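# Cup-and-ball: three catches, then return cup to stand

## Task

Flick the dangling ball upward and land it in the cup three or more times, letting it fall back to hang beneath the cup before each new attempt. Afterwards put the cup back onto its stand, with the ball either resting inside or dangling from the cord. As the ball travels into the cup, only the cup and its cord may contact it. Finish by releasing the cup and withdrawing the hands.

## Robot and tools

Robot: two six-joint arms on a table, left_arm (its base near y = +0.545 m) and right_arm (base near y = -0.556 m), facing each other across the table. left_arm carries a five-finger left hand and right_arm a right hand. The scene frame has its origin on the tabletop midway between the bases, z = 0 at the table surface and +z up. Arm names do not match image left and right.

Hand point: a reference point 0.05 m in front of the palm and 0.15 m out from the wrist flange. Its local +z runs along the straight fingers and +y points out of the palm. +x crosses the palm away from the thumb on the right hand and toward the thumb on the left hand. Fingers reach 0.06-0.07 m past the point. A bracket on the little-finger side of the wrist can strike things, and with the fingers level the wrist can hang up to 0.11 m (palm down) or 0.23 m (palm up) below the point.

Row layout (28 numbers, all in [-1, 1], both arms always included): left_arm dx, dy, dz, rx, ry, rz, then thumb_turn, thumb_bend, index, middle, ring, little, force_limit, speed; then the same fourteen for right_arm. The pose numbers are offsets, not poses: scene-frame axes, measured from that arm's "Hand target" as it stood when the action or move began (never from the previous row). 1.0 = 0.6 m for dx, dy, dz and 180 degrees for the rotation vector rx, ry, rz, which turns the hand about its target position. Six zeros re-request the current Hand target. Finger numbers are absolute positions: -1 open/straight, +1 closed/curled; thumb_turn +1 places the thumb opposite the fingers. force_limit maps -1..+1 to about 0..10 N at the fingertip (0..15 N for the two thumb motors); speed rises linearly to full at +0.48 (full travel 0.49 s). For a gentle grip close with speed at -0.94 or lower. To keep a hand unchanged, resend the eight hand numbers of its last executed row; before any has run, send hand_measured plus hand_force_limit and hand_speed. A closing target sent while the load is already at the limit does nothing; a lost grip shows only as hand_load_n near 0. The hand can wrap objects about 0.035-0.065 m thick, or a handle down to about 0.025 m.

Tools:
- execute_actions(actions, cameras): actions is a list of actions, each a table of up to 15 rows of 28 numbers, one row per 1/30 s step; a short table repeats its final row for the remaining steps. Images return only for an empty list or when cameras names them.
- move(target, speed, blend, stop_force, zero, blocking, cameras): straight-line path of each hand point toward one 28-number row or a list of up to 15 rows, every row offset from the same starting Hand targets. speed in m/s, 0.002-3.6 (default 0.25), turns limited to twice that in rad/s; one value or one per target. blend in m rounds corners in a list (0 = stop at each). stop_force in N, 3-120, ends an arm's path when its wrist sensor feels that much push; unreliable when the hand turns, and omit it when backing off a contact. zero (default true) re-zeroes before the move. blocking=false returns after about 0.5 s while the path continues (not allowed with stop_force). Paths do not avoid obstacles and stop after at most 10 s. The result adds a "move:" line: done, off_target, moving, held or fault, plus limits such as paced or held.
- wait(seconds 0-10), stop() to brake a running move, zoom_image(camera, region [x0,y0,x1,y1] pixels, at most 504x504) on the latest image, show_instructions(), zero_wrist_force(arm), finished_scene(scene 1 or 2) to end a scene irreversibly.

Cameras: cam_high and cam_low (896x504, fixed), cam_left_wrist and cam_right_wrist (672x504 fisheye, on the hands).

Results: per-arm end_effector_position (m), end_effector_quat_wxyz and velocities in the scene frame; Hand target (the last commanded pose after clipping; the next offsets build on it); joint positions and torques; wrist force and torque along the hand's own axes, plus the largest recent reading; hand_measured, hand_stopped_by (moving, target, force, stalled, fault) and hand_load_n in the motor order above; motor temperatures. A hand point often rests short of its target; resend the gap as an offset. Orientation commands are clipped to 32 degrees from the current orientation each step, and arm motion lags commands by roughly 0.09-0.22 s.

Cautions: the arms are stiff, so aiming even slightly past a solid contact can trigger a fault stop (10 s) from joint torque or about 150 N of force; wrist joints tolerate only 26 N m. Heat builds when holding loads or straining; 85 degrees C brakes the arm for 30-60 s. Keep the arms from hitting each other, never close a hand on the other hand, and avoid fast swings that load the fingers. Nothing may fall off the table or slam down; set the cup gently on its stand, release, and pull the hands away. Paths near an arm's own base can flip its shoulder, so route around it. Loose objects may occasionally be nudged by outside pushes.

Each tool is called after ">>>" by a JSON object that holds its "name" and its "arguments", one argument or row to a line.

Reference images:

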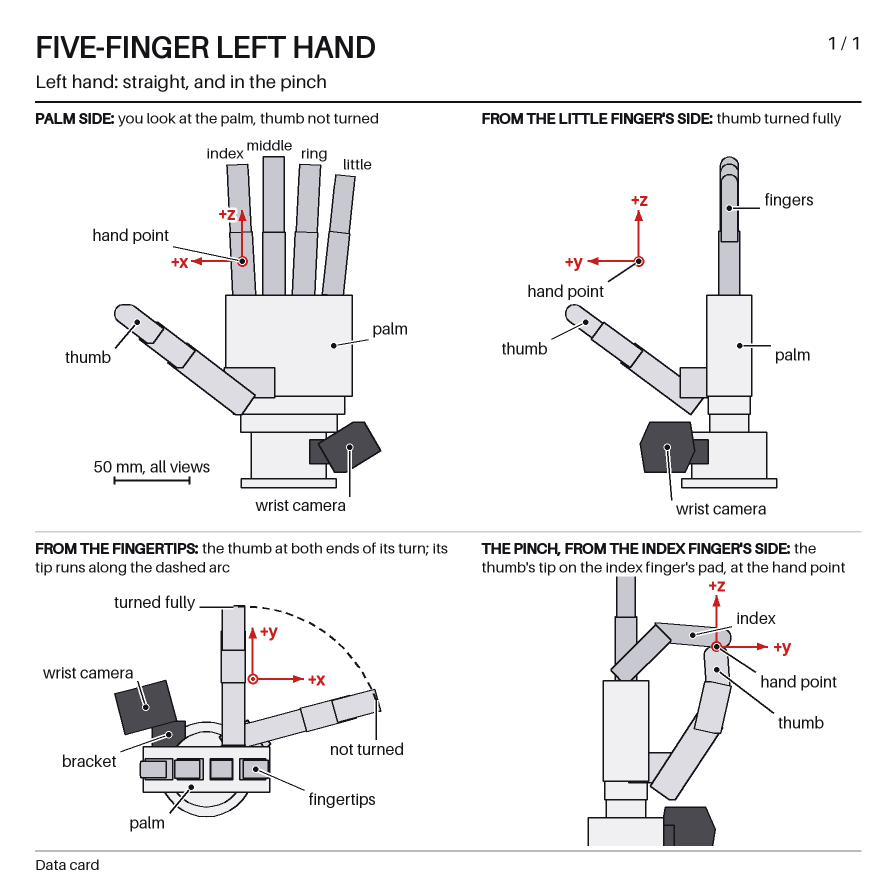

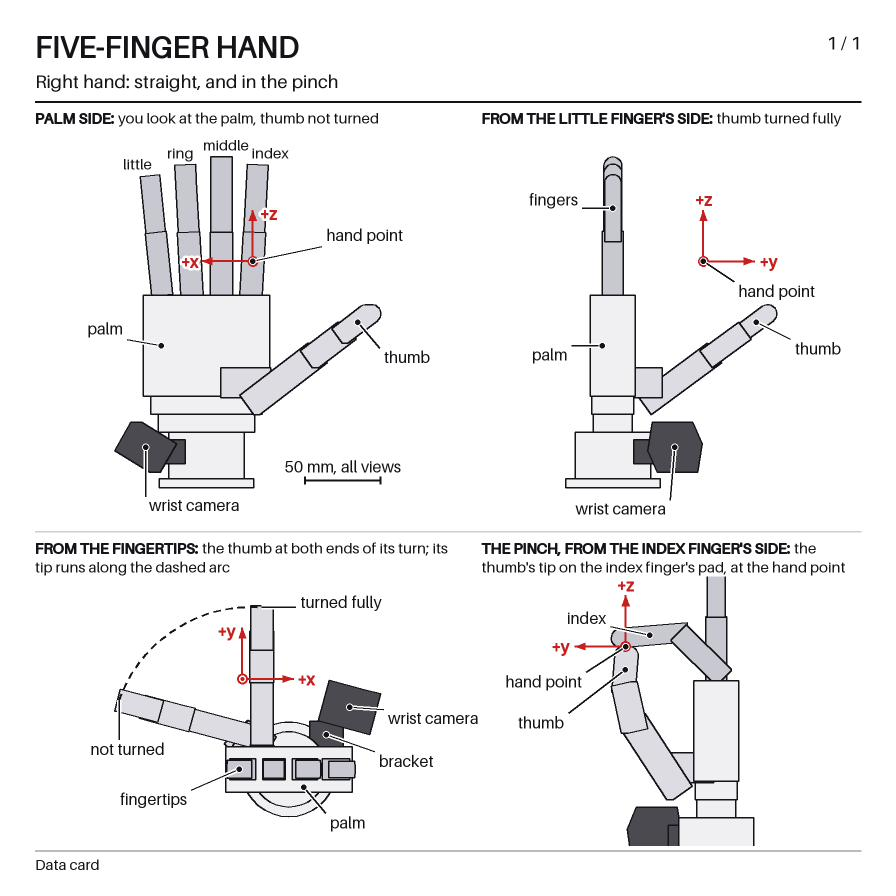

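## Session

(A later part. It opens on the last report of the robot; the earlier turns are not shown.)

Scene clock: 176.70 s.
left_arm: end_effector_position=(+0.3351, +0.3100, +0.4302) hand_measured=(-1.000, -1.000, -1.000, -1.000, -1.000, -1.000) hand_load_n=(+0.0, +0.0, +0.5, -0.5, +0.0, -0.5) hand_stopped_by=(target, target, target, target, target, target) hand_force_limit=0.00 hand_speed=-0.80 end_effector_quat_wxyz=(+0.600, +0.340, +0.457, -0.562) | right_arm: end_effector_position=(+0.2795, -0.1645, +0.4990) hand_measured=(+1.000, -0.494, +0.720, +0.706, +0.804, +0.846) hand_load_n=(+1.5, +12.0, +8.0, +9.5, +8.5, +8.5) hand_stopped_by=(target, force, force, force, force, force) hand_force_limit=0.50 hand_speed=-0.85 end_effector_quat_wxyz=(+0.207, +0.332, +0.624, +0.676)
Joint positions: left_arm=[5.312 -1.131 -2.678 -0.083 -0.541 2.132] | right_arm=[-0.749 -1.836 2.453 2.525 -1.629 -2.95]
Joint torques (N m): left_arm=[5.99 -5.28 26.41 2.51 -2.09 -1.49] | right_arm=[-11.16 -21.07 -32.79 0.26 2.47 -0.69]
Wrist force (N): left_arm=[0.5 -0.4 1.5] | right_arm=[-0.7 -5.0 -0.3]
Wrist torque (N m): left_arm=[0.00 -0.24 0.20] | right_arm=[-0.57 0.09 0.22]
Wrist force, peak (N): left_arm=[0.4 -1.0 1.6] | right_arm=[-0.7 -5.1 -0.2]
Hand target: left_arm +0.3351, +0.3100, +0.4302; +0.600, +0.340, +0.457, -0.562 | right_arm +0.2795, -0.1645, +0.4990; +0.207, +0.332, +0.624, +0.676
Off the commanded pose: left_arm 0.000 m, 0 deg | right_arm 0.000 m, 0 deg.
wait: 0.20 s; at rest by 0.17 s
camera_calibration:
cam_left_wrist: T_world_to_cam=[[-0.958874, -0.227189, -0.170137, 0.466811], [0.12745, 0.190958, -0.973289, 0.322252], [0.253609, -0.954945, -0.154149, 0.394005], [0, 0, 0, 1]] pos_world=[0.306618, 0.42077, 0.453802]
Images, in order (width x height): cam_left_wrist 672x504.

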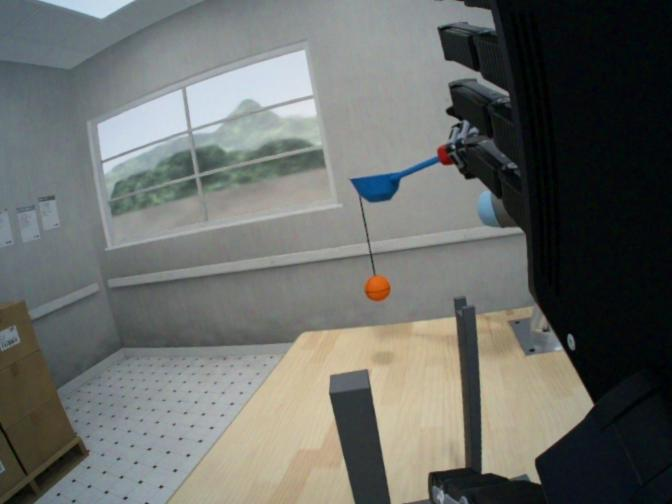

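>>> {"name": "execute_actions", "arguments": {
  "actions": [
    [[0,0,0,0,0,0,-1,-1,-1,-1,-1,-1,0,-0.8,0.0002,0.0002,0,0,0,0,1,0.98,0.98,0.98,0.98,0.98,0.5,-0.85],[0,0,0,0,0,0,-1,-1,-1,-1,-1,-1,0,-0.8,0.002,0.002,0,0,0,0,1,0.98,0.98,0.98,0.98,0.98,0.5,-0.85],[0,0,0,0,0,0,-1,-1,-1,-1,-1,-1,0,-0.8,0.0064,0.0064,0,0,0,0,1,0.98,0.98,0.98,0.98,0.98,0.5,-0.85],[0,0,0,0,0,0,-1,-1,-1,-1,-1,-1,0,-0.8,0.0143,0.0143,0,0,0,0,1,0.98,0.98,0.98,0.98,0.98,0.5,-0.85],[0,0,0,0,0,0,-1,-1,-1,-1,-1,-1,0,-0.8,0.026,0.026,0,0,0,0,1,0.98,0.98,0.98,0.98,0.98,0.5,-0.85],[0,0,0,0,0,0,-1,-1,-1,-1,-1,-1,0,-0.8,0.0412,0.0412,0,0,0,0,1,0.98,0.98,0.98,0.98,0.98,0.5,-0.85],[0,0,0,0,0,0,-1,-1,-1,-1,-1,-1,0,-0.8,0.0592,0.0592,0,0,0,0,1,0.98,0.98,0.98,0.98,0.98,0.5,-0.85],[0,0,0,0,0,0,-1,-1,-1,-1,-1,-1,0,-0.8,0.0786,0.0786,0,0,0,0,1,0.98,0.98,0.98,0.98,0.98,0.5,-0.85],[0,0,0,0,0,0,-1,-1,-1,-1,-1,-1,0,-0.8,0.0982,0.0982,0,0,0,0,1,0.98,0.98,0.98,0.98,0.98,0.5,-0.85],[0,0,0,0,0,0,-1,-1,-1,-1,-1,-1,0,-0.8,0.1176,0.1176,0,0,0,0,1,0.98,0.98,0.98,0.98,0.98,0.5,-0.85],[0,0,0,0,0,0,-1,-1,-1,-1,-1,-1,0,-0.8,0.136,0.136,0,0,0,0,1,0.98,0.98,0.98,0.98,0.98,0.5,-0.85],[0,0,0,0,0,0,-1,-1,-1,-1,-1,-1,0,-0.8,0.1521,0.1521,0,0,0,0,1,0.98,0.98,0.98,0.98,0.98,0.5,-0.85],[0,0,0,0,0,0,-1,-1,-1,-1,-1,-1,0,-0.8,0.1651,0.1651,0,0,0,0,1,0.98,0.98,0.98,0.98,0.98,0.5,-0.85],[0,0,0,0,0,0,-1,-1,-1,-1,-1,-1,0,-0.8,0.1742,0.1742,0,0,0,0,1,0.98,0.98,0.98,0.98,0.98,0.5,-0.85],[0,0,0,0,0,0,-1,-1,-1,-1,-1,-1,0,-0.8,0.1789,0.1789,0,0,0,0,1,0.98,0.98,0.98,0.98,0.98,0.5,-0.85]],
    [[0,0,0,0,0,0,-1,-1,-1,-1,-1,-1,0,-0.8,0,0,0,0,0,0,1,0.98,0.98,0.98,0.98,0.98,0.5,-0.85],[0,0,0,0,0,0,-1,-1,-1,-1,-1,-1,0,-0.8,-0.0047,-0.0047,0,0,0,0,1,0.98,0.98,0.98,0.98,0.98,0.5,-0.85],[0,0,0,0,0,0,-1,-1,-1,-1,-1,-1,0,-0.8,-0.0138,-0.0138,0,0,0,0,1,0.98,0.98,0.98,0.98,0.98,0.5,-0.85],[0,0,0,0,0,0,-1,-1,-1,-1,-1,-1,0,-0.8,-0.0268,-0.0268,0,0,0,0,1,0.98,0.98,0.98,0.98,0.98,0.5,-0.85],[0,0,0,0,0,0,-1,-1,-1,-1,-1,-1,0,-0.8,-0.0429,-0.0429,0,0,0,0,1,0.98,0.98,0.98,0.98,0.98,0.5,-0.85],[0,0,0,0,0,0,-1,-1,-1,-1,-1,-1,0,-0.8,-0.0613,-0.0613,0,0,0,0,1,0.98,0.98,0.98,0.98,0.98,0.5,-0.85],[0,0,0,0,0,0,-1,-1,-1,-1,-1,-1,0,-0.8,-0.0807,-0.0807,0,0,0,0,1,0.98,0.98,0.98,0.98,0.98,0.5,-0.85],[0,0,0,0,0,0,-1,-1,-1,-1,-1,-1,0,-0.8,-0.0979,-0.0979,0,0,0,0,1,0.98,0.98,0.98,0.98,0.98,0.5,-0.85],[0,0,0,0,0,0,-1,-1,-1,-1,-1,-1,0,-0.8,-0.1102,-0.1102,0,0,0,0,1,0.98,0.98,0.98,0.98,0.98,0.5,-0.85],[0,0,0,0,0,0,-1,-1,-1,-1,-1,-1,0,-0.8,-0.1175,-0.1175,0,0,0,0,1,0.98,0.98,0.98,0.98,0.98,0.5,-0.85],[0,0,0,0,0,0,-1,-1,-1,-1,-1,-1,0,-0.8,-0.12,-0.12,0,0,0,0,1,0.98,0.98,0.98,0.98,0.98,0.5,-0.85]]
  ],
  "cameras": ["cam_left_wrist"]
}}

>>> {"name": "wait", "arguments": {
  "seconds": 0.0667,
  "cameras": ["cam_left_wrist"]
}}

>>> {"name": "wait", "arguments": {
  "seconds": 0.0667,
  "cameras": ["cam_left_wrist"]
}}

>>> {"name": "wait", "arguments": {
  "seconds": 0.0667,
  "cameras": ["cam_left_wrist"]
}}

>>> {"name": "wait", "arguments": {
  "seconds": 0.0667,
  "cameras": ["cam_left_wrist"]
}}

>>> {"name": "wait", "arguments": {
  "seconds": 0.0667,
  "cameras": ["cam_left_wrist"]
}}

>>> {"name": "wait", "arguments": {
  "seconds": 0.0667,
  "cameras": ["cam_left_wrist"]
}}

>>> {"name": "wait", "arguments": {
  "seconds": 0.0667,
  "cameras": ["cam_left_wrist"]
}}

>>> {"name": "wait", "arguments": {
  "seconds": 0.0667,
  "cameras": ["cam_left_wrist"]
}}

>>> {"name": "wait", "arguments": {
  "seconds": 0.0667,
  "cameras": ["cam_left_wrist"]
}}

>>> {"name": "wait", "arguments": {
  "seconds": 0.0667,
  "cameras": ["cam_left_wrist"]
}}

Scene clock: 182.33 s.
left_arm: end_effector_position=(+0.3351, +0.3100, +0.4302) hand_measured=(-1.000, -1.000, -1.000, -1.000, -1.000, -1.000) hand_load_n=(+0.0, +0.0, +0.0, +0.0, +0.0, +0.0) hand_stopped_by=(target, target, target, target, target, target) hand_force_limit=0.00 hand_speed=-0.80 end_effector_quat_wxyz=(+0.600, +0.340, +0.457, -0.562) | right_arm: end_effector_position=(+0.3149, -0.1291, +0.4990) hand_measured=(+1.000, -0.494, +0.720, +0.706, +0.804, +0.846) hand_load_n=(+1.5, +12.0, +8.0, +9.0, +8.5, +8.5) hand_stopped_by=(target, force, force, force, force, force) hand_force_limit=0.50 hand_speed=-0.85 end_effector_quat_wxyz=(+0.207, +0.332, +0.624, +0.676)
Joint positions: left_arm=[5.312 -1.131 -2.678 -0.083 -0.541 2.132] | right_arm=[-0.76 -1.7 2.352 2.489 -1.617 -2.95]
Joint torques (N m): left_arm=[5.77 -6.33 26.64 2.57 -2.07 -1.4] | right_arm=[-9.5 -26.98 -8.24 -3.62 0.67 -0.65]
Wrist force (N): left_arm=[0.3 -0.9 1.4] | right_arm=[-0.5 -4.5 -0.2]
Wrist torque (N m): left_arm=[-0.06 -0.20 0.19] | right_arm=[-0.54 0.01 0.18]
Wrist force, peak (N): left_arm=[0.5 -1.3 1.7] | right_arm=[-0.4 -4.9 -5.1]
Hand target: left_arm +0.3351, +0.3100, +0.4302; +0.600, +0.340, +0.457, -0.562 | right_arm +0.3149, -0.1291, +0.4990; +0.207, +0.332, +0.624, +0.676
Off the commanded pose: left_arm 0.000 m, 0 deg | right_arm 0.000 m, 0 deg.
camera_calibration:
cam_left_wrist: T_world_to_cam=[[-0.958874, -0.227189, -0.170137, 0.466811], [0.12745, 0.190958, -0.973289, 0.322252], [0.253609, -0.954945, -0.154149, 0.394005], [0, 0, 0, 1]] pos_world=[0.306618, 0.42077, 0.453802]
Images, in order (width x height): cam_left_wrist 672x504.

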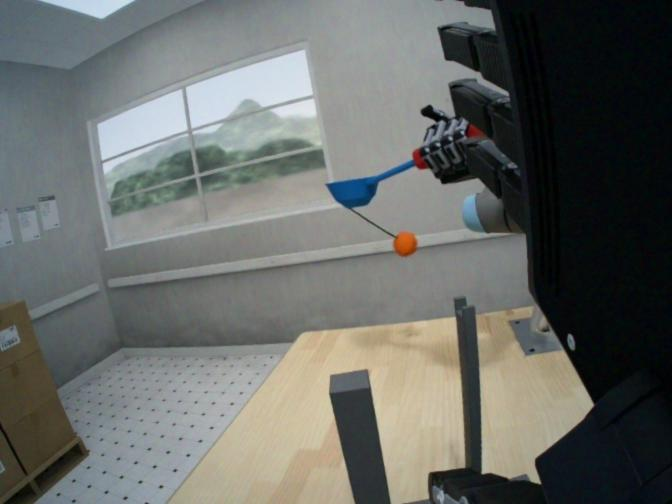

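Scene clock: 182.43 s.
left_arm: end_effector_position=(+0.3351, +0.3100, +0.4302) hand_measured=(-1.000, -1.000, -1.000, -1.000, -1.000, -1.000) hand_load_n=(+0.0, +0.0, +0.0, +0.0, +0.0, +0.0) hand_stopped_by=(target, target, target, target, target, target) hand_force_limit=0.00 hand_speed=-0.80 end_effector_quat_wxyz=(+0.600, +0.340, +0.457, -0.562) | right_arm: end_effector_position=(+0.3148, -0.1291, +0.4990) hand_measured=(+1.000, -0.494, +0.720, +0.706, +0.804, +0.846) hand_load_n=(+1.5, +12.0, +7.5, +9.5, +8.5, +9.0) hand_stopped_by=(target, force, force, force, force, force) hand_force_limit=0.50 hand_speed=-0.85 end_effector_quat_wxyz=(+0.207, +0.332, +0.624, +0.676)
Joint positions: left_arm=[5.312 -1.131 -2.678 -0.083 -0.541 2.132] | right_arm=[-0.76 -1.7 2.352 2.489 -1.617 -2.95]
Joint torques (N m): left_arm=[5.81 -5.61 26.47 2.56 -2.06 -1.54] | right_arm=[-10.81 -22.85 -10.09 -3.34 0.25 -0.5]
Wrist force (N): left_arm=[0.3 -1.1 1.5] | right_arm=[-0.6 -4.7 -0.6]
Wrist torque (N m): left_arm=[-0.10 -0.20 0.20] | right_arm=[-0.51 0.00 0.24]
Wrist force, peak (N): left_arm=[0.3 -1.1 1.5] | right_arm=[-0.5 -4.9 -0.9]
Hand target: left_arm +0.3351, +0.3100, +0.4302; +0.600, +0.340, +0.457, -0.562 | right_arm +0.3149, -0.1291, +0.4990; +0.207, +0.332, +0.624, +0.676
Off the commanded pose: left_arm 0.000 m, 0 deg | right_arm 0.000 m, 0 deg.
wait: 0.10 s; no rest
camera_calibration:
cam_left_wrist: T_world_to_cam=[[-0.958874, -0.227189, -0.170137, 0.466811], [0.12745, 0.190958, -0.973289, 0.322252], [0.253609, -0.954945, -0.154149, 0.394005], [0, 0, 0, 1]] pos_world=[0.306618, 0.42077, 0.453802]
Images, in order (width x height): cam_left_wrist 672x504.

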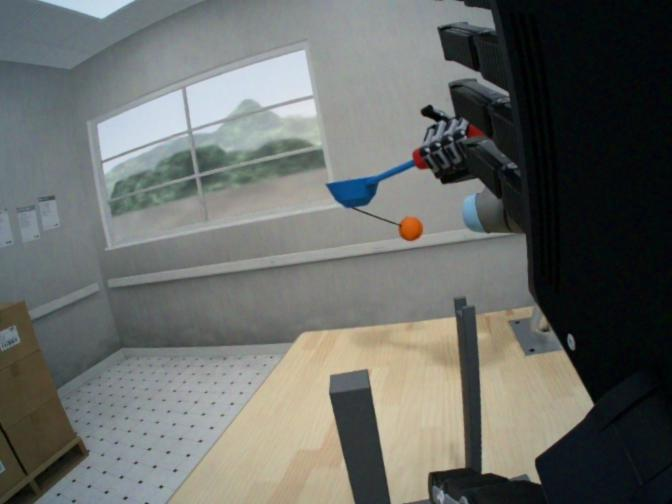

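Scene clock: 182.53 s.
left_arm: end_effector_position=(+0.3351, +0.3100, +0.4302) hand_measured=(-1.000, -1.000, -1.000, -1.000, -1.000, -1.000) hand_load_n=(+0.0, +0.0, +0.0, +0.0, +0.0, +0.0) hand_stopped_by=(target, target, target, target, target, target) hand_force_limit=0.00 hand_speed=-0.80 end_effector_quat_wxyz=(+0.600, +0.340, +0.457, -0.562) | right_arm: end_effector_position=(+0.3148, -0.1291, +0.4990) hand_measured=(+1.000, -0.494, +0.720, +0.706, +0.804, +0.846) hand_load_n=(+1.5, +12.0, +7.5, +9.0, +8.5, +8.5) hand_stopped_by=(target, force, force, force, force, force) hand_force_limit=0.50 hand_speed=-0.85 end_effector_quat_wxyz=(+0.207, +0.332, +0.624, +0.676)
Joint positions: left_arm=[5.312 -1.131 -2.678 -0.083 -0.541 2.132] | right_arm=[-0.76 -1.7 2.352 2.489 -1.617 -2.95]
Joint torques (N m): left_arm=[5.68 -6.16 26.79 2.58 -2.11 -1.52] | right_arm=[-10.62 -24.52 -10.56 -3.13 -0.39 -0.28]
Wrist force (N): left_arm=[0.2 -0.7 1.3] | right_arm=[-0.6 -5.5 -0.6]
Wrist torque (N m): left_arm=[-0.04 -0.20 0.19] | right_arm=[-0.58 0.07 0.30]
Wrist force, peak (N): left_arm=[0.6 -0.9 1.8] | right_arm=[-0.6 -5.5 -0.6]
Hand target: left_arm +0.3351, +0.3100, +0.4302; +0.600, +0.340, +0.457, -0.562 | right_arm +0.3149, -0.1291, +0.4990; +0.207, +0.332, +0.624, +0.676
Off the commanded pose: left_arm 0.000 m, 0 deg | right_arm 0.000 m, 0 deg.
wait: 0.10 s; no rest
camera_calibration:
cam_left_wrist: T_world_to_cam=[[-0.958874, -0.227189, -0.170137, 0.466811], [0.12745, 0.190958, -0.973289, 0.322252], [0.253609, -0.954945, -0.154149, 0.394005], [0, 0, 0, 1]] pos_world=[0.306618, 0.42077, 0.453802]
Images, in order (width x height): cam_left_wrist 672x504.

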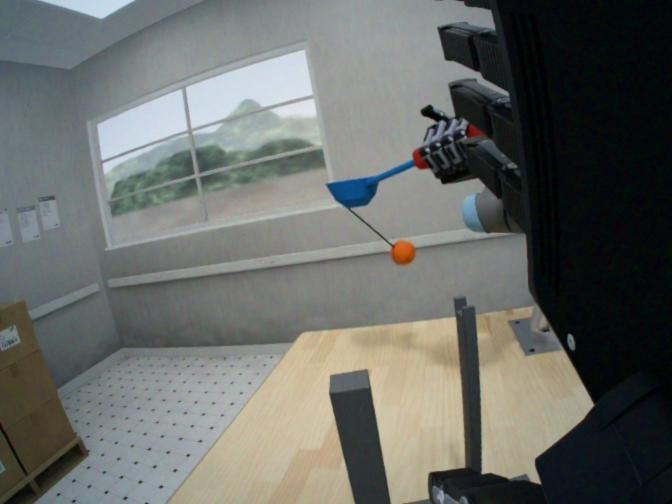

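Scene clock: 182.63 s.
left_arm: end_effector_position=(+0.3351, +0.3100, +0.4302) hand_measured=(-1.000, -1.000, -1.000, -1.000, -1.000, -1.000) hand_load_n=(+0.0, +0.0, +0.0, +0.0, +0.0, +0.5) hand_stopped_by=(target, target, target, target, target, target) hand_force_limit=0.00 hand_speed=-0.80 end_effector_quat_wxyz=(+0.600, +0.340, +0.457, -0.562) | right_arm: end_effector_position=(+0.3148, -0.1291, +0.4990) hand_measured=(+1.000, -0.494, +0.720, +0.706, +0.804, +0.846) hand_load_n=(+1.5, +11.5, +8.0, +9.0, +8.5, +8.5) hand_stopped_by=(target, force, force, force, force, force) hand_force_limit=0.50 hand_speed=-0.85 end_effector_quat_wxyz=(+0.207, +0.332, +0.624, +0.676)
Joint positions: left_arm=[5.312 -1.131 -2.678 -0.083 -0.541 2.132] | right_arm=[-0.76 -1.7 2.352 2.489 -1.617 -2.95]
Joint torques (N m): left_arm=[5.91 -6.34 26.75 2.41 -1.96 -1.43] | right_arm=[-11.04 -25.93 -9.64 -2.65 -1.27 -0.44]
Wrist force (N): left_arm=[0.4 -1.0 1.6] | right_arm=[-0.5 -4.9 0.0]
Wrist torque (N m): left_arm=[-0.09 -0.22 0.19] | right_arm=[-0.55 0.13 0.25]
Wrist force, peak (N): left_arm=[0.4 -1.0 1.6] | right_arm=[-0.7 -5.0 -0.3]
Hand target: left_arm +0.3351, +0.3100, +0.4302; +0.600, +0.340, +0.457, -0.562 | right_arm +0.3149, -0.1291, +0.4990; +0.207, +0.332, +0.624, +0.676
Off the commanded pose: left_arm 0.000 m, 0 deg | right_arm 0.000 m, 0 deg.
wait: 0.10 s; no rest
camera_calibration:
cam_left_wrist: T_world_to_cam=[[-0.958874, -0.227189, -0.170137, 0.466811], [0.12745, 0.190958, -0.973289, 0.322252], [0.253609, -0.954945, -0.154149, 0.394005], [0, 0, 0, 1]] pos_world=[0.306618, 0.42077, 0.453802]
Images, in order (width x height): cam_left_wrist 672x504.

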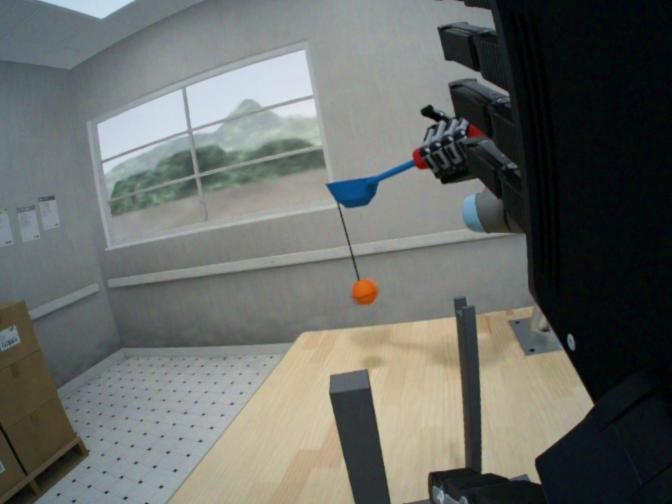

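Scene clock: 182.73 s.
left_arm: end_effector_position=(+0.3351, +0.3100, +0.4302) hand_measured=(-1.000, -1.000, -1.000, -1.000, -1.000, -1.000) hand_load_n=(+0.0, +0.0, +0.0, +0.0, +0.0, +0.0) hand_stopped_by=(target, target, target, target, target, target) hand_force_limit=0.00 hand_speed=-0.80 end_effector_quat_wxyz=(+0.600, +0.340, +0.457, -0.562) | right_arm: end_effector_position=(+0.3148, -0.1291, +0.4990) hand_measured=(+1.000, -0.494, +0.720, +0.706, +0.804, +0.846) hand_load_n=(+1.5, +11.5, +8.0, +9.5, +8.5, +8.5) hand_stopped_by=(target, force, force, force, force, force) hand_force_limit=0.50 hand_speed=-0.85 end_effector_quat_wxyz=(+0.207, +0.332, +0.624, +0.676)
Joint positions: left_arm=[5.312 -1.131 -2.678 -0.083 -0.541 2.132] | right_arm=[-0.76 -1.7 2.352 2.489 -1.617 -2.95]
Joint torques (N m): left_arm=[5.63 -4.89 27.13 2.56 -2 -1.44] | right_arm=[-11.47 -26.55 -9.72 -2.58 -1.73 -0.29]
Wrist force (N): left_arm=[0.1 -1.0 1.3] | right_arm=[-0.5 -4.6 0.0]
Wrist torque (N m): left_arm=[-0.07 -0.19 0.18] | right_arm=[-0.56 0.11 0.18]
Wrist force, peak (N): left_arm=[0.2 -1.2 1.8] | right_arm=[-0.5 -4.6 0.0]
Hand target: left_arm +0.3351, +0.3100, +0.4302; +0.600, +0.340, +0.457, -0.562 | right_arm +0.3149, -0.1291, +0.4990; +0.207, +0.332, +0.624, +0.676
Off the commanded pose: left_arm 0.000 m, 0 deg | right_arm 0.000 m, 0 deg.
wait: 0.10 s; no rest
camera_calibration:
cam_left_wrist: T_world_to_cam=[[-0.958874, -0.227189, -0.170137, 0.466811], [0.12745, 0.190958, -0.973289, 0.322252], [0.253609, -0.954945, -0.154149, 0.394005], [0, 0, 0, 1]] pos_world=[0.306618, 0.42077, 0.453802]
Images, in order (width x height): cam_left_wrist 672x504.

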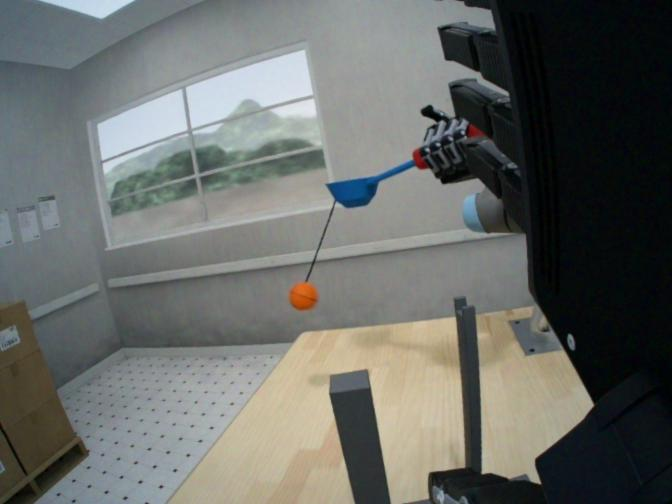

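Scene clock: 182.83 s.
left_arm: end_effector_position=(+0.3351, +0.3100, +0.4302) hand_measured=(-1.000, -1.000, -1.000, -1.000, -1.000, -1.000) hand_load_n=(+0.0, +0.0, +0.0, +0.0, +0.0, +0.0) hand_stopped_by=(target, target, target, target, target, target) hand_force_limit=0.00 hand_speed=-0.80 end_effector_quat_wxyz=(+0.600, +0.340, +0.457, -0.562) | right_arm: end_effector_position=(+0.3148, -0.1291, +0.4990) hand_measured=(+1.000, -0.494, +0.720, +0.706, +0.804, +0.846) hand_load_n=(+1.5, +11.5, +8.0, +9.5, +8.5, +8.5) hand_stopped_by=(target, force, force, force, force, force) hand_force_limit=0.50 hand_speed=-0.85 end_effector_quat_wxyz=(+0.207, +0.332, +0.624, +0.676)
Joint positions: left_arm=[5.312 -1.131 -2.678 -0.083 -0.541 2.132] | right_arm=[-0.76 -1.7 2.352 2.489 -1.617 -2.95]
Joint torques (N m): left_arm=[5.53 -5.73 26.48 2.54 -2.06 -1.56] | right_arm=[-10.64 -25.99 -9.78 -2.31 -1.83 -0.36]
Wrist force (N): left_arm=[0.2 -1.0 1.5] | right_arm=[-0.4 -4.5 -0.3]
Wrist torque (N m): left_arm=[-0.09 -0.18 0.19] | right_arm=[-0.52 0.10 0.20]
Wrist force, peak (N): left_arm=[0.2 -1.0 1.5] | right_arm=[-0.4 -4.5 -0.3]
Hand target: left_arm +0.3351, +0.3100, +0.4302; +0.600, +0.340, +0.457, -0.562 | right_arm +0.3149, -0.1291, +0.4990; +0.207, +0.332, +0.624, +0.676
Off the commanded pose: left_arm 0.000 m, 0 deg | right_arm 0.000 m, 0 deg.
wait: 0.10 s; no rest
camera_calibration:
cam_left_wrist: T_world_to_cam=[[-0.958874, -0.227189, -0.170137, 0.466811], [0.12745, 0.190958, -0.973289, 0.322252], [0.253609, -0.954945, -0.154149, 0.394005], [0, 0, 0, 1]] pos_world=[0.306618, 0.42077, 0.453802]
Images, in order (width x height): cam_left_wrist 672x504.

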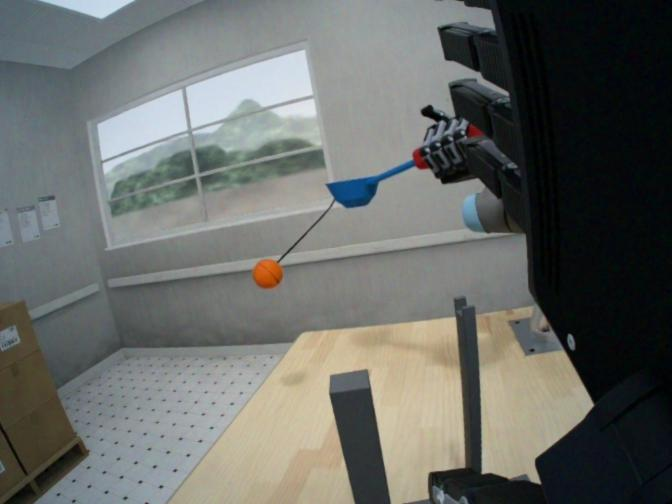

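Scene clock: 182.93 s.
left_arm: end_effector_position=(+0.3351, +0.3100, +0.4302) hand_measured=(-1.000, -1.000, -1.000, -1.000, -1.000, -1.000) hand_load_n=(+0.0, +0.0, +0.0, +0.0, +0.0, +0.0) hand_stopped_by=(target, target, target, target, target, target) hand_force_limit=0.00 hand_speed=-0.80 end_effector_quat_wxyz=(+0.600, +0.340, +0.457, -0.562) | right_arm: end_effector_position=(+0.3148, -0.1291, +0.4990) hand_measured=(+1.000, -0.494, +0.720, +0.706, +0.804, +0.846) hand_load_n=(+1.5, +12.0, +7.5, +9.5, +8.5, +9.0) hand_stopped_by=(target, force, force, force, force, force) hand_force_limit=0.50 hand_speed=-0.85 end_effector_quat_wxyz=(+0.207, +0.332, +0.624, +0.676)
Joint positions: left_arm=[5.312 -1.131 -2.678 -0.083 -0.541 2.132] | right_arm=[-0.76 -1.7 2.352 2.489 -1.617 -2.95]
Joint torques (N m): left_arm=[5.54 -6.09 27.13 2.52 -2.16 -1.55] | right_arm=[-10.99 -25.53 -9.86 -2 -1.87 -0.24]
Wrist force (N): left_arm=[0.3 -1.2 1.7] | right_arm=[-0.3 -5.1 -0.2]
Wrist torque (N m): left_arm=[-0.13 -0.19 0.20] | right_arm=[-0.54 0.09 0.30]
Wrist force, peak (N): left_arm=[0.3 -1.2 1.7] | right_arm=[-0.3 -5.1 -0.2]
Hand target: left_arm +0.3351, +0.3100, +0.4302; +0.600, +0.340, +0.457, -0.562 | right_arm +0.3149, -0.1291, +0.4990; +0.207, +0.332, +0.624, +0.676
Off the commanded pose: left_arm 0.000 m, 0 deg | right_arm 0.000 m, 0 deg.
wait: 0.10 s; no rest
camera_calibration:
cam_left_wrist: T_world_to_cam=[[-0.958874, -0.227189, -0.170137, 0.466811], [0.12745, 0.190958, -0.973289, 0.322252], [0.253609, -0.954945, -0.154149, 0.394005], [0, 0, 0, 1]] pos_world=[0.306618, 0.42077, 0.453802]
Images, in order (width x height): cam_left_wrist 672x504.

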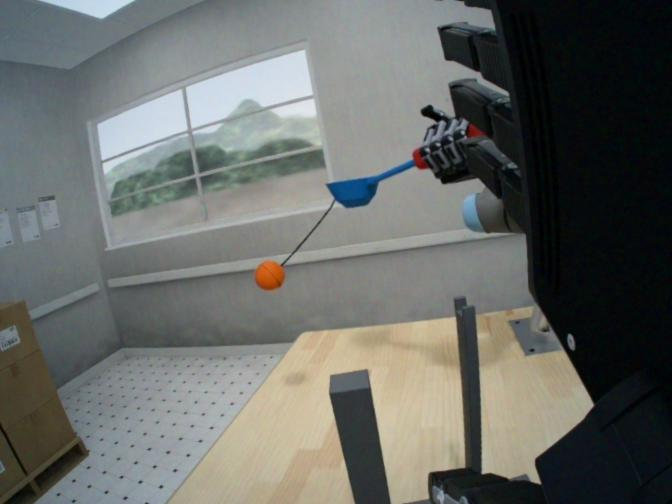

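Scene clock: 183.03 s.
left_arm: end_effector_position=(+0.3351, +0.3100, +0.4302) hand_measured=(-1.000, -1.000, -1.000, -1.000, -1.000, -1.000) hand_load_n=(+0.0, +0.0, +0.0, +0.0, +0.0, +0.0) hand_stopped_by=(target, target, target, target, target, target) hand_force_limit=0.00 hand_speed=-0.80 end_effector_quat_wxyz=(+0.600, +0.340, +0.457, -0.562) | right_arm: end_effector_position=(+0.3148, -0.1292, +0.4990) hand_measured=(+1.000, -0.494, +0.720, +0.706, +0.804, +0.846) hand_load_n=(+1.5, +12.0, +8.0, +9.5, +8.5, +9.0) hand_stopped_by=(target, force, force, force, force, force) hand_force_limit=0.50 hand_speed=-0.85 end_effector_quat_wxyz=(+0.207, +0.332, +0.624, +0.676)
Joint positions: left_arm=[5.312 -1.131 -2.678 -0.083 -0.541 2.132] | right_arm=[-0.76 -1.7 2.352 2.489 -1.617 -2.95]
Joint torques (N m): left_arm=[5.36 -6.02 26.22 2.62 -1.95 -1.46] | right_arm=[-10.66 -26.41 -9.21 -1.72 -1.74 -0.05]
Wrist force (N): left_arm=[0.2 -0.8 1.8] | right_arm=[-0.6 -4.9 -0.2]
Wrist torque (N m): left_arm=[-0.08 -0.18 0.18] | right_arm=[-0.53 0.01 0.31]
Wrist force, peak (N): left_arm=[0.2 -0.8 1.8] | right_arm=[-0.8 -5.3 -0.4]
Hand target: left_arm +0.3351, +0.3100, +0.4302; +0.600, +0.340, +0.457, -0.562 | right_arm +0.3149, -0.1291, +0.4990; +0.207, +0.332, +0.624, +0.676
Off the commanded pose: left_arm 0.000 m, 0 deg | right_arm 0.000 m, 0 deg.
wait: 0.10 s; no rest
camera_calibration:
cam_left_wrist: T_world_to_cam=[[-0.958874, -0.227189, -0.170137, 0.466811], [0.12745, 0.190958, -0.973289, 0.322252], [0.253609, -0.954945, -0.154149, 0.394005], [0, 0, 0, 1]] pos_world=[0.306618, 0.42077, 0.453802]
Images, in order (width x height): cam_left_wrist 672x504.

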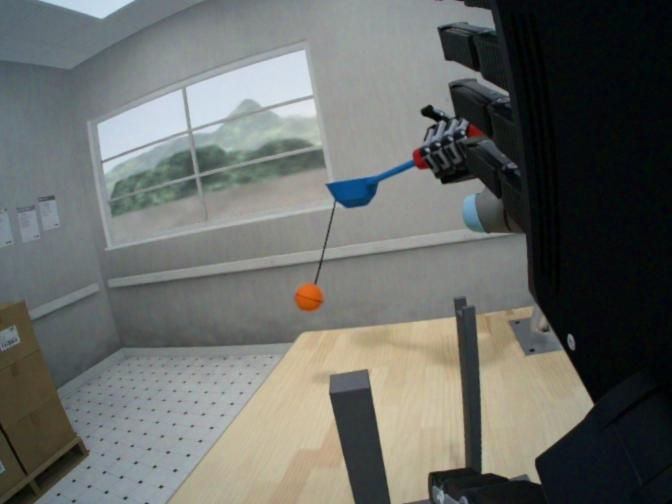

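Scene clock: 183.13 s.
left_arm: end_effector_position=(+0.3351, +0.3100, +0.4302) hand_measured=(-1.000, -1.000, -1.000, -1.000, -1.000, -1.000) hand_load_n=(+0.0, +0.0, +0.0, +0.0, +0.0, +0.0) hand_stopped_by=(target, target, target, target, target, target) hand_force_limit=0.00 hand_speed=-0.80 end_effector_quat_wxyz=(+0.600, +0.340, +0.457, -0.562) | right_arm: end_effector_position=(+0.3148, -0.1292, +0.4990) hand_measured=(+1.000, -0.494, +0.720, +0.706, +0.804, +0.846) hand_load_n=(+1.5, +12.0, +7.5, +9.5, +8.5, +8.5) hand_stopped_by=(target, force, force, force, force, force) hand_force_limit=0.50 hand_speed=-0.85 end_effector_quat_wxyz=(+0.207, +0.332, +0.624, +0.676)
Joint positions: left_arm=[5.312 -1.131 -2.678 -0.083 -0.541 2.132] | right_arm=[-0.76 -1.7 2.352 2.489 -1.617 -2.95]
Joint torques (N m): left_arm=[5.22 -5.44 26.21 2.49 -2.05 -1.51] | right_arm=[-10.1 -25.97 -10.62 -1.52 -1.91 -0.09]
Wrist force (N): left_arm=[0.4 -0.6 1.4] | right_arm=[-0.7 -4.8 -0.6]
Wrist torque (N m): left_arm=[-0.02 -0.22 0.19] | right_arm=[-0.54 0.03 0.20]
Wrist force, peak (N): left_arm=[0.5 -1.2 1.4] | right_arm=[-0.5 -5.1 -0.5]
Hand target: left_arm +0.3351, +0.3100, +0.4302; +0.600, +0.340, +0.457, -0.562 | right_arm +0.3149, -0.1291, +0.4990; +0.207, +0.332, +0.624, +0.676
Off the commanded pose: left_arm 0.000 m, 0 deg | right_arm 0.000 m, 0 deg.
wait: 0.10 s; no rest
camera_calibration:
cam_left_wrist: T_world_to_cam=[[-0.958874, -0.227189, -0.170137, 0.466811], [0.12745, 0.190958, -0.973289, 0.322252], [0.253609, -0.954945, -0.154149, 0.394005], [0, 0, 0, 1]] pos_world=[0.306618, 0.42077, 0.453802]
Images, in order (width x height): cam_left_wrist 672x504.

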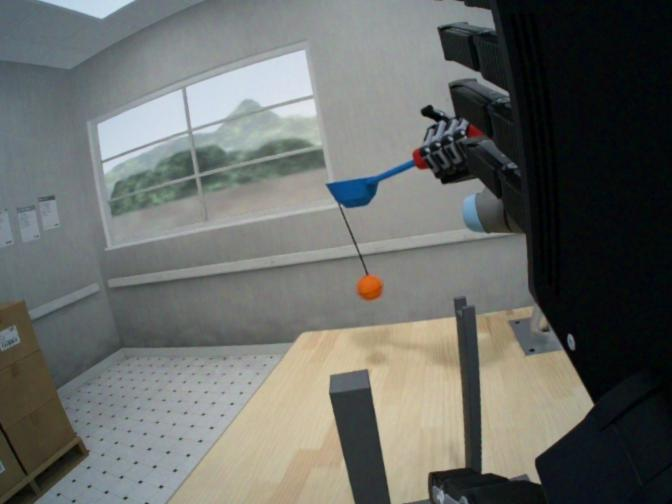

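Scene clock: 183.23 s.
left_arm: end_effector_position=(+0.3351, +0.3100, +0.4302) hand_measured=(-1.000, -1.000, -1.000, -1.000, -1.000, -1.000) hand_load_n=(+0.0, +0.0, +0.0, +0.0, +0.0, +0.0) hand_stopped_by=(target, target, target, target, target, target) hand_force_limit=0.00 hand_speed=-0.80 end_effector_quat_wxyz=(+0.600, +0.340, +0.457, -0.562) | right_arm: end_effector_position=(+0.3148, -0.1292, +0.4990) hand_measured=(+1.000, -0.494, +0.720, +0.706, +0.804, +0.846) hand_load_n=(+1.5, +12.0, +7.5, +9.0, +8.5, +9.0) hand_stopped_by=(target, force, force, force, force, force) hand_force_limit=0.50 hand_speed=-0.85 end_effector_quat_wxyz=(+0.207, +0.332, +0.624, +0.676)
Joint positions: left_arm=[5.312 -1.131 -2.678 -0.083 -0.541 2.132] | right_arm=[-0.76 -1.7 2.352 2.489 -1.617 -2.95]
Joint torques (N m): left_arm=[5.23 -6.03 26.44 2.47 -2.02 -1.48] | right_arm=[-10.38 -25.63 -9.97 -1.29 -1.84 -0.07]
Wrist force (N): left_arm=[0.2 -0.9 1.2] | right_arm=[-0.5 -4.4 -0.5]
Wrist torque (N m): left_arm=[-0.05 -0.20 0.19] | right_arm=[-0.51 0.04 0.18]
Wrist force, peak (N): left_arm=[0.5 -1.0 1.6] | right_arm=[-0.5 -4.7 -0.5]
Hand target: left_arm +0.3351, +0.3100, +0.4302; +0.600, +0.340, +0.457, -0.562 | right_arm +0.3149, -0.1291, +0.4990; +0.207, +0.332, +0.624, +0.676
Off the commanded pose: left_arm 0.000 m, 0 deg | right_arm 0.000 m, 0 deg.
wait: 0.10 s; no rest
camera_calibration:
cam_left_wrist: T_world_to_cam=[[-0.958874, -0.227189, -0.170137, 0.466811], [0.12745, 0.190958, -0.973289, 0.322252], [0.253609, -0.954945, -0.154149, 0.394005], [0, 0, 0, 1]] pos_world=[0.306618, 0.42077, 0.453802]
Images, in order (width x height): cam_left_wrist 672x504.

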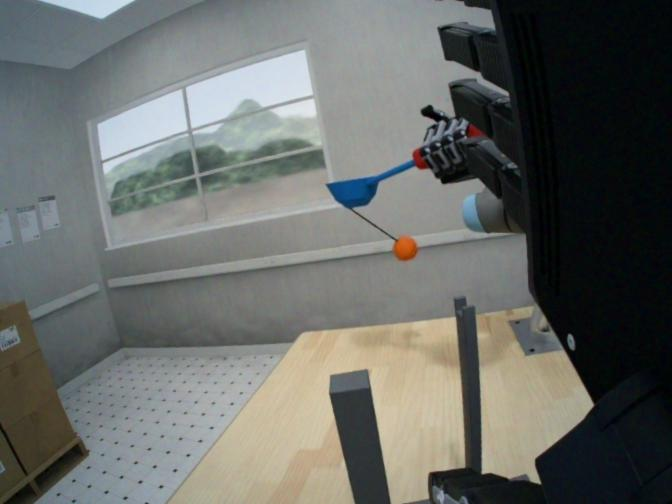

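Scene clock: 183.33 s.
left_arm: end_effector_position=(+0.3351, +0.3100, +0.4302) hand_measured=(-1.000, -1.000, -1.000, -1.000, -1.000, -1.000) hand_load_n=(+0.0, +0.0, +0.0, +0.0, +0.0, +0.0) hand_stopped_by=(target, target, target, target, target, target) hand_force_limit=0.00 hand_speed=-0.80 end_effector_quat_wxyz=(+0.600, +0.340, +0.457, -0.562) | right_arm: end_effector_position=(+0.3148, -0.1292, +0.4990) hand_measured=(+1.000, -0.494, +0.720, +0.706, +0.804, +0.846) hand_load_n=(+1.5, +11.5, +7.5, +9.5, +8.5, +9.0) hand_stopped_by=(target, force, force, force, force, force) hand_force_limit=0.50 hand_speed=-0.85 end_effector_quat_wxyz=(+0.207, +0.332, +0.624, +0.676)
Joint positions: left_arm=[5.312 -1.131 -2.678 -0.083 -0.541 2.132] | right_arm=[-0.76 -1.7 2.352 2.489 -1.617 -2.95]
Joint torques (N m): left_arm=[6.56 -5.15 26.54 2.44 -2.06 -1.44] | right_arm=[-11.15 -25.72 -10.78 -0.89 -1.71 0.09]
Wrist force (N): left_arm=[0.2 -1.1 1.7] | right_arm=[-0.4 -4.8 -0.4]
Wrist torque (N m): left_arm=[-0.10 -0.19 0.20] | right_arm=[-0.55 -0.04 0.23]
Wrist force, peak (N): left_arm=[0.2 -1.1 1.7] | right_arm=[-0.4 -4.8 -0.4]
Hand target: left_arm +0.3351, +0.3100, +0.4302; +0.600, +0.340, +0.457, -0.562 | right_arm +0.3149, -0.1291, +0.4990; +0.207, +0.332, +0.624, +0.676
Off the commanded pose: left_arm 0.000 m, 0 deg | right_arm 0.000 m, 0 deg.
wait: 0.10 s; no rest
camera_calibration:
cam_left_wrist: T_world_to_cam=[[-0.958874, -0.227189, -0.170137, 0.466811], [0.12745, 0.190958, -0.973289, 0.322252], [0.253609, -0.954945, -0.154149, 0.394005], [0, 0, 0, 1]] pos_world=[0.306618, 0.42077, 0.453802]
Images, in order (width x height): cam_left_wrist 672x504.

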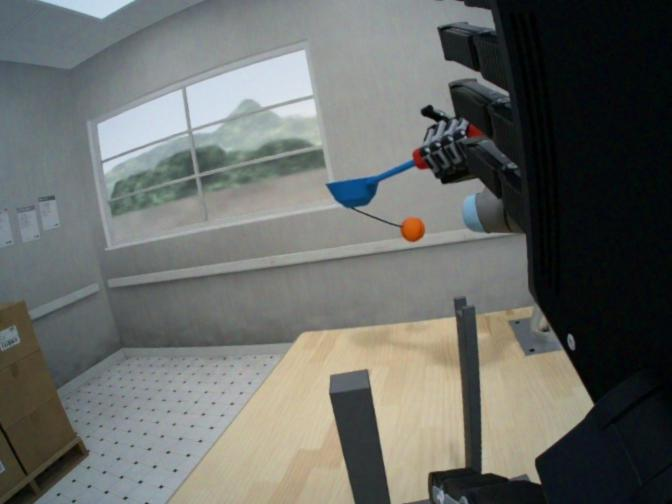

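>>> {"name": "move", "arguments": {
  "target": [
    [0,0,0,0,0,0,-1,-1,-1,-1,-1,-1,0,-0.8, -0.0589,-0.0589,-0.3167,0,0,0,1,0.98,0.98,0.98,0.98,0.98,0.5,-0.85],
    [0,0,0,0,0,0,-1,-1,-1,-1,-1,-1,0,-0.8, -0.0589,-0.0589,-0.3783,0,0,0,1,0.98,0.98,0.98,0.98,0.98,0.5,-0.85]
  ],
  "speed": [0.15,0.02]
}}

>>> {"name": "wait", "arguments": {
  "seconds": 2.0,
  "cameras": ["cam_left_wrist","cam_low"]
}}

>>> {"name": "wait", "arguments": {
  "seconds": 0.2,
  "cameras": ["cam_low"]
}}

Scene clock: 208.27 s.
left_arm: end_effector_position=(+0.3351, +0.3100, +0.4302) hand_measured=(-1.000, -1.000, -1.000, -1.000, -1.000, -1.000) hand_load_n=(+0.0, +0.0, +0.0, +0.0, +0.0, +0.0) hand_stopped_by=(target, target, target, target, target, target) hand_force_limit=0.00 hand_speed=-0.80 end_effector_quat_wxyz=(+0.600, +0.340, +0.457, -0.562) | right_arm: end_effector_position=(+0.2795, -0.1644, +0.2720) hand_measured=(+1.000, -0.494, +0.720, +0.706, +0.804, +0.846) hand_load_n=(+1.5, +12.0, +8.0, +9.5, +8.5, +8.5) hand_stopped_by=(target, force, force, force, force, force) hand_force_limit=0.50 hand_speed=-0.85 end_effector_quat_wxyz=(+0.207, +0.332, +0.624, +0.676) end_effector_velocity=(+0.000, +0.001, +0.000) end_effector_angular_velocity=(-0.001, +0.001, +0.001)
Joint positions: left_arm=[5.312 -1.131 -2.678 -0.083 -0.541 2.132] | right_arm=[-0.749 -0.955 2.62 1.476 -1.629 -2.95]
Joint velocities: left_arm=[within noise] | right_arm=[0.001 -0.003 0 0.005 0 0]
Joint torques (N m): left_arm=[6.01 -5.31 26.08 2.2 -1.99 -1.49] | right_arm=[-10.69 -36.86 -3.64 0.58 -0.61 -0.9]
Wrist force (N): left_arm=[0.7 -0.8 1.6] | right_arm=[-0.3 -4.4 -0.5]
Wrist torque (N m): left_arm=[-0.07 -0.25 0.21] | right_arm=[-0.53 0.04 0.19]
Wrist force, peak (N): left_arm=[0.5 -1.4 1.8] | right_arm=[-0.6 -7.1 -0.9]
Hand target: left_arm +0.3351, +0.3100, +0.4302; +0.600, +0.340, +0.457, -0.562 | right_arm +0.2795, -0.1645, +0.2720; +0.207, +0.332, +0.624, +0.676
Off the commanded pose: left_arm 0.000 m, 0 deg | right_arm 0.000 m, 0 deg.
move: done

Scene clock: 210.27 s.
left_arm: end_effector_position=(+0.3351, +0.3100, +0.4302) hand_measured=(-1.000, -1.000, -1.000, -1.000, -1.000, -1.000) hand_load_n=(+0.0, +0.0, +0.0, +0.0, +0.0, +0.0) hand_stopped_by=(target, target, target, target, target, target) hand_force_limit=0.00 hand_speed=-0.80 end_effector_quat_wxyz=(+0.600, +0.340, +0.457, -0.562) | right_arm: end_effector_position=(+0.2795, -0.1645, +0.2720) hand_measured=(+1.000, -0.494, +0.720, +0.706, +0.804, +0.846) hand_load_n=(+1.5, +12.0, +8.0, +9.5, +8.5, +8.5) hand_stopped_by=(target, force, force, force, force, force) hand_force_limit=0.50 hand_speed=-0.85 end_effector_quat_wxyz=(+0.207, +0.332, +0.624, +0.676)
Joint positions: left_arm=[5.312 -1.131 -2.678 -0.083 -0.541 2.132] | right_arm=[-0.749 -0.955 2.62 1.476 -1.629 -2.95]
Joint torques (N m): left_arm=[4.96 -5.77 26.37 2.22 -2.01 -1.54] | right_arm=[-11.77 -37.1 10.02 0.28 2.11 -2.01]
Wrist force (N): left_arm=[0.3 -1.0 1.4] | right_arm=[-0.3 -4.5 -0.5]
Wrist torque (N m): left_arm=[-0.08 -0.21 0.19] | right_arm=[-0.54 0.04 0.18]
Wrist force, peak (N): left_arm=[0.4 -0.9 2.0] | right_arm=[-0.4 -4.8 -0.1]
Hand target: left_arm +0.3351, +0.3100, +0.4302; +0.600, +0.340, +0.457, -0.562 | right_arm +0.2795, -0.1645, +0.2720; +0.207, +0.332, +0.624, +0.676
Off the commanded pose: left_arm 0.000 m, 0 deg | right_arm 0.000 m, 0 deg.
wait: 2.00 s; at rest by 0.17 s
camera_calibration:
cam_left_wrist: T_world_to_cam=[[-0.958874, -0.227189, -0.170137, 0.466811], [0.12745, 0.190958, -0.973289, 0.322252], [0.253609, -0.954945, -0.154149, 0.394005], [0, 0, 0, 1]] pos_world=[0.306618, 0.42077, 0.453802]
Images, in order (width x height): cam_low 896x504, cam_left_wrist 672x504.

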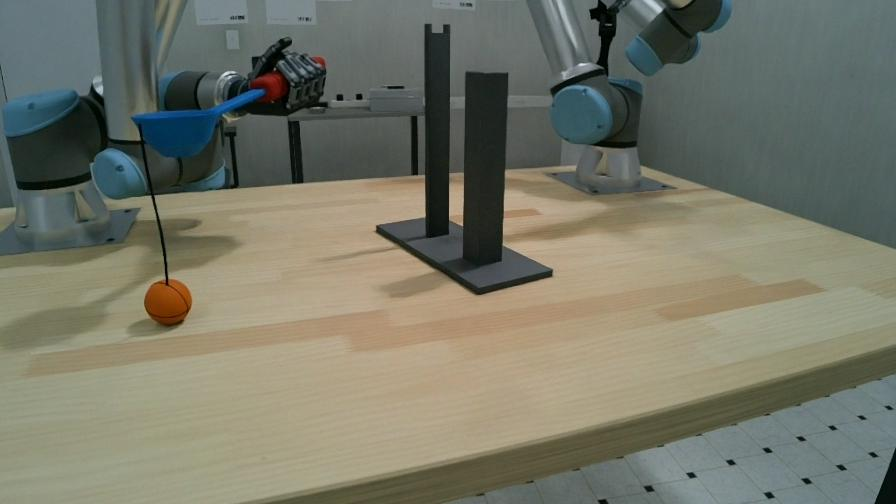

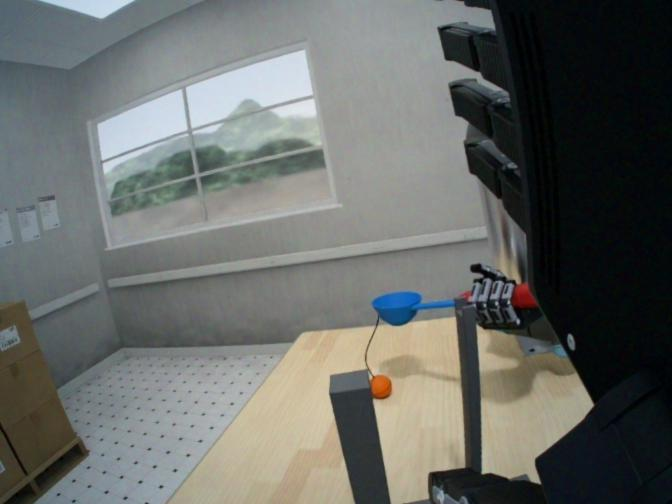

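Scene clock: 210.47 s.
left_arm: end_effector_position=(+0.3351, +0.3100, +0.4302) hand_measured=(-1.000, -1.000, -1.000, -1.000, -1.000, -1.000) hand_load_n=(+0.0, +0.0, +0.0, +0.0, +0.0, +0.0) hand_stopped_by=(target, target, target, target, target, target) hand_force_limit=0.00 hand_speed=-0.80 end_effector_quat_wxyz=(+0.600, +0.340, +0.457, -0.562) | right_arm: end_effector_position=(+0.2795, -0.1645, +0.2720) hand_measured=(+1.000, -0.494, +0.720, +0.706, +0.804, +0.846) hand_load_n=(+1.5, +12.0, +8.0, +9.5, +8.5, +8.5) hand_stopped_by=(target, force, force, force, force, force) hand_force_limit=0.50 hand_speed=-0.85 end_effector_quat_wxyz=(+0.207, +0.332, +0.624, +0.676)
Joint positions: left_arm=[5.312 -1.131 -2.678 -0.083 -0.541 2.132] | right_arm=[-0.749 -0.955 2.62 1.476 -1.629 -2.95]
Joint torques (N m): left_arm=[5.26 -6.58 26.42 2.27 -2.2 -1.47] | right_arm=[-10.3 -37.87 9.05 0.35 2.23 -1.86]
Wrist force (N): left_arm=[0.5 -1.0 1.5] | right_arm=[0.0 -4.5 -0.3]
Wrist torque (N m): left_arm=[-0.08 -0.24 0.21] | right_arm=[-0.55 -0.02 0.20]
Wrist force, peak (N): left_arm=[0.5 -0.9 1.7] | right_arm=[-0.3 -4.7 -0.6]
Hand target: left_arm +0.3351, +0.3100, +0.4302; +0.600, +0.340, +0.457, -0.562 | right_arm +0.2795, -0.1645, +0.2720; +0.207, +0.332, +0.624, +0.676
Off the commanded pose: left_arm 0.000 m, 0 deg | right_arm 0.000 m, 0 deg.
wait: 0.20 s; at rest by 0.17 s
Images, in order (width x height): cam_low 896x504.

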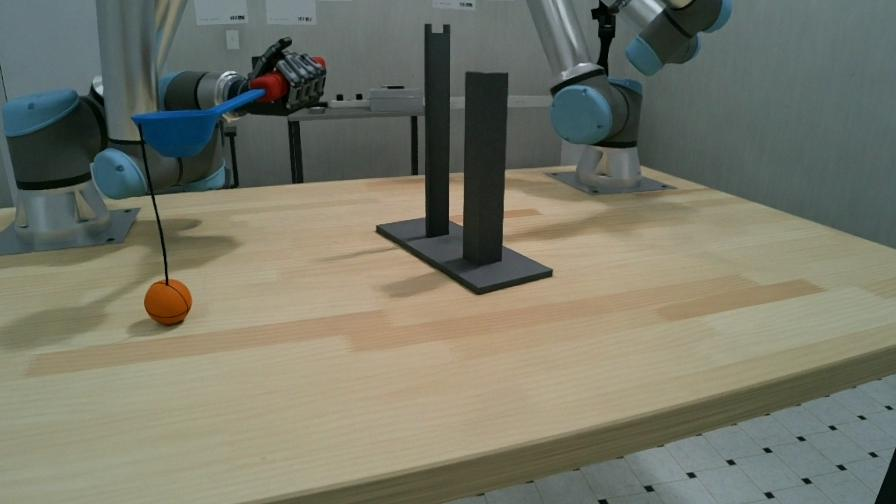

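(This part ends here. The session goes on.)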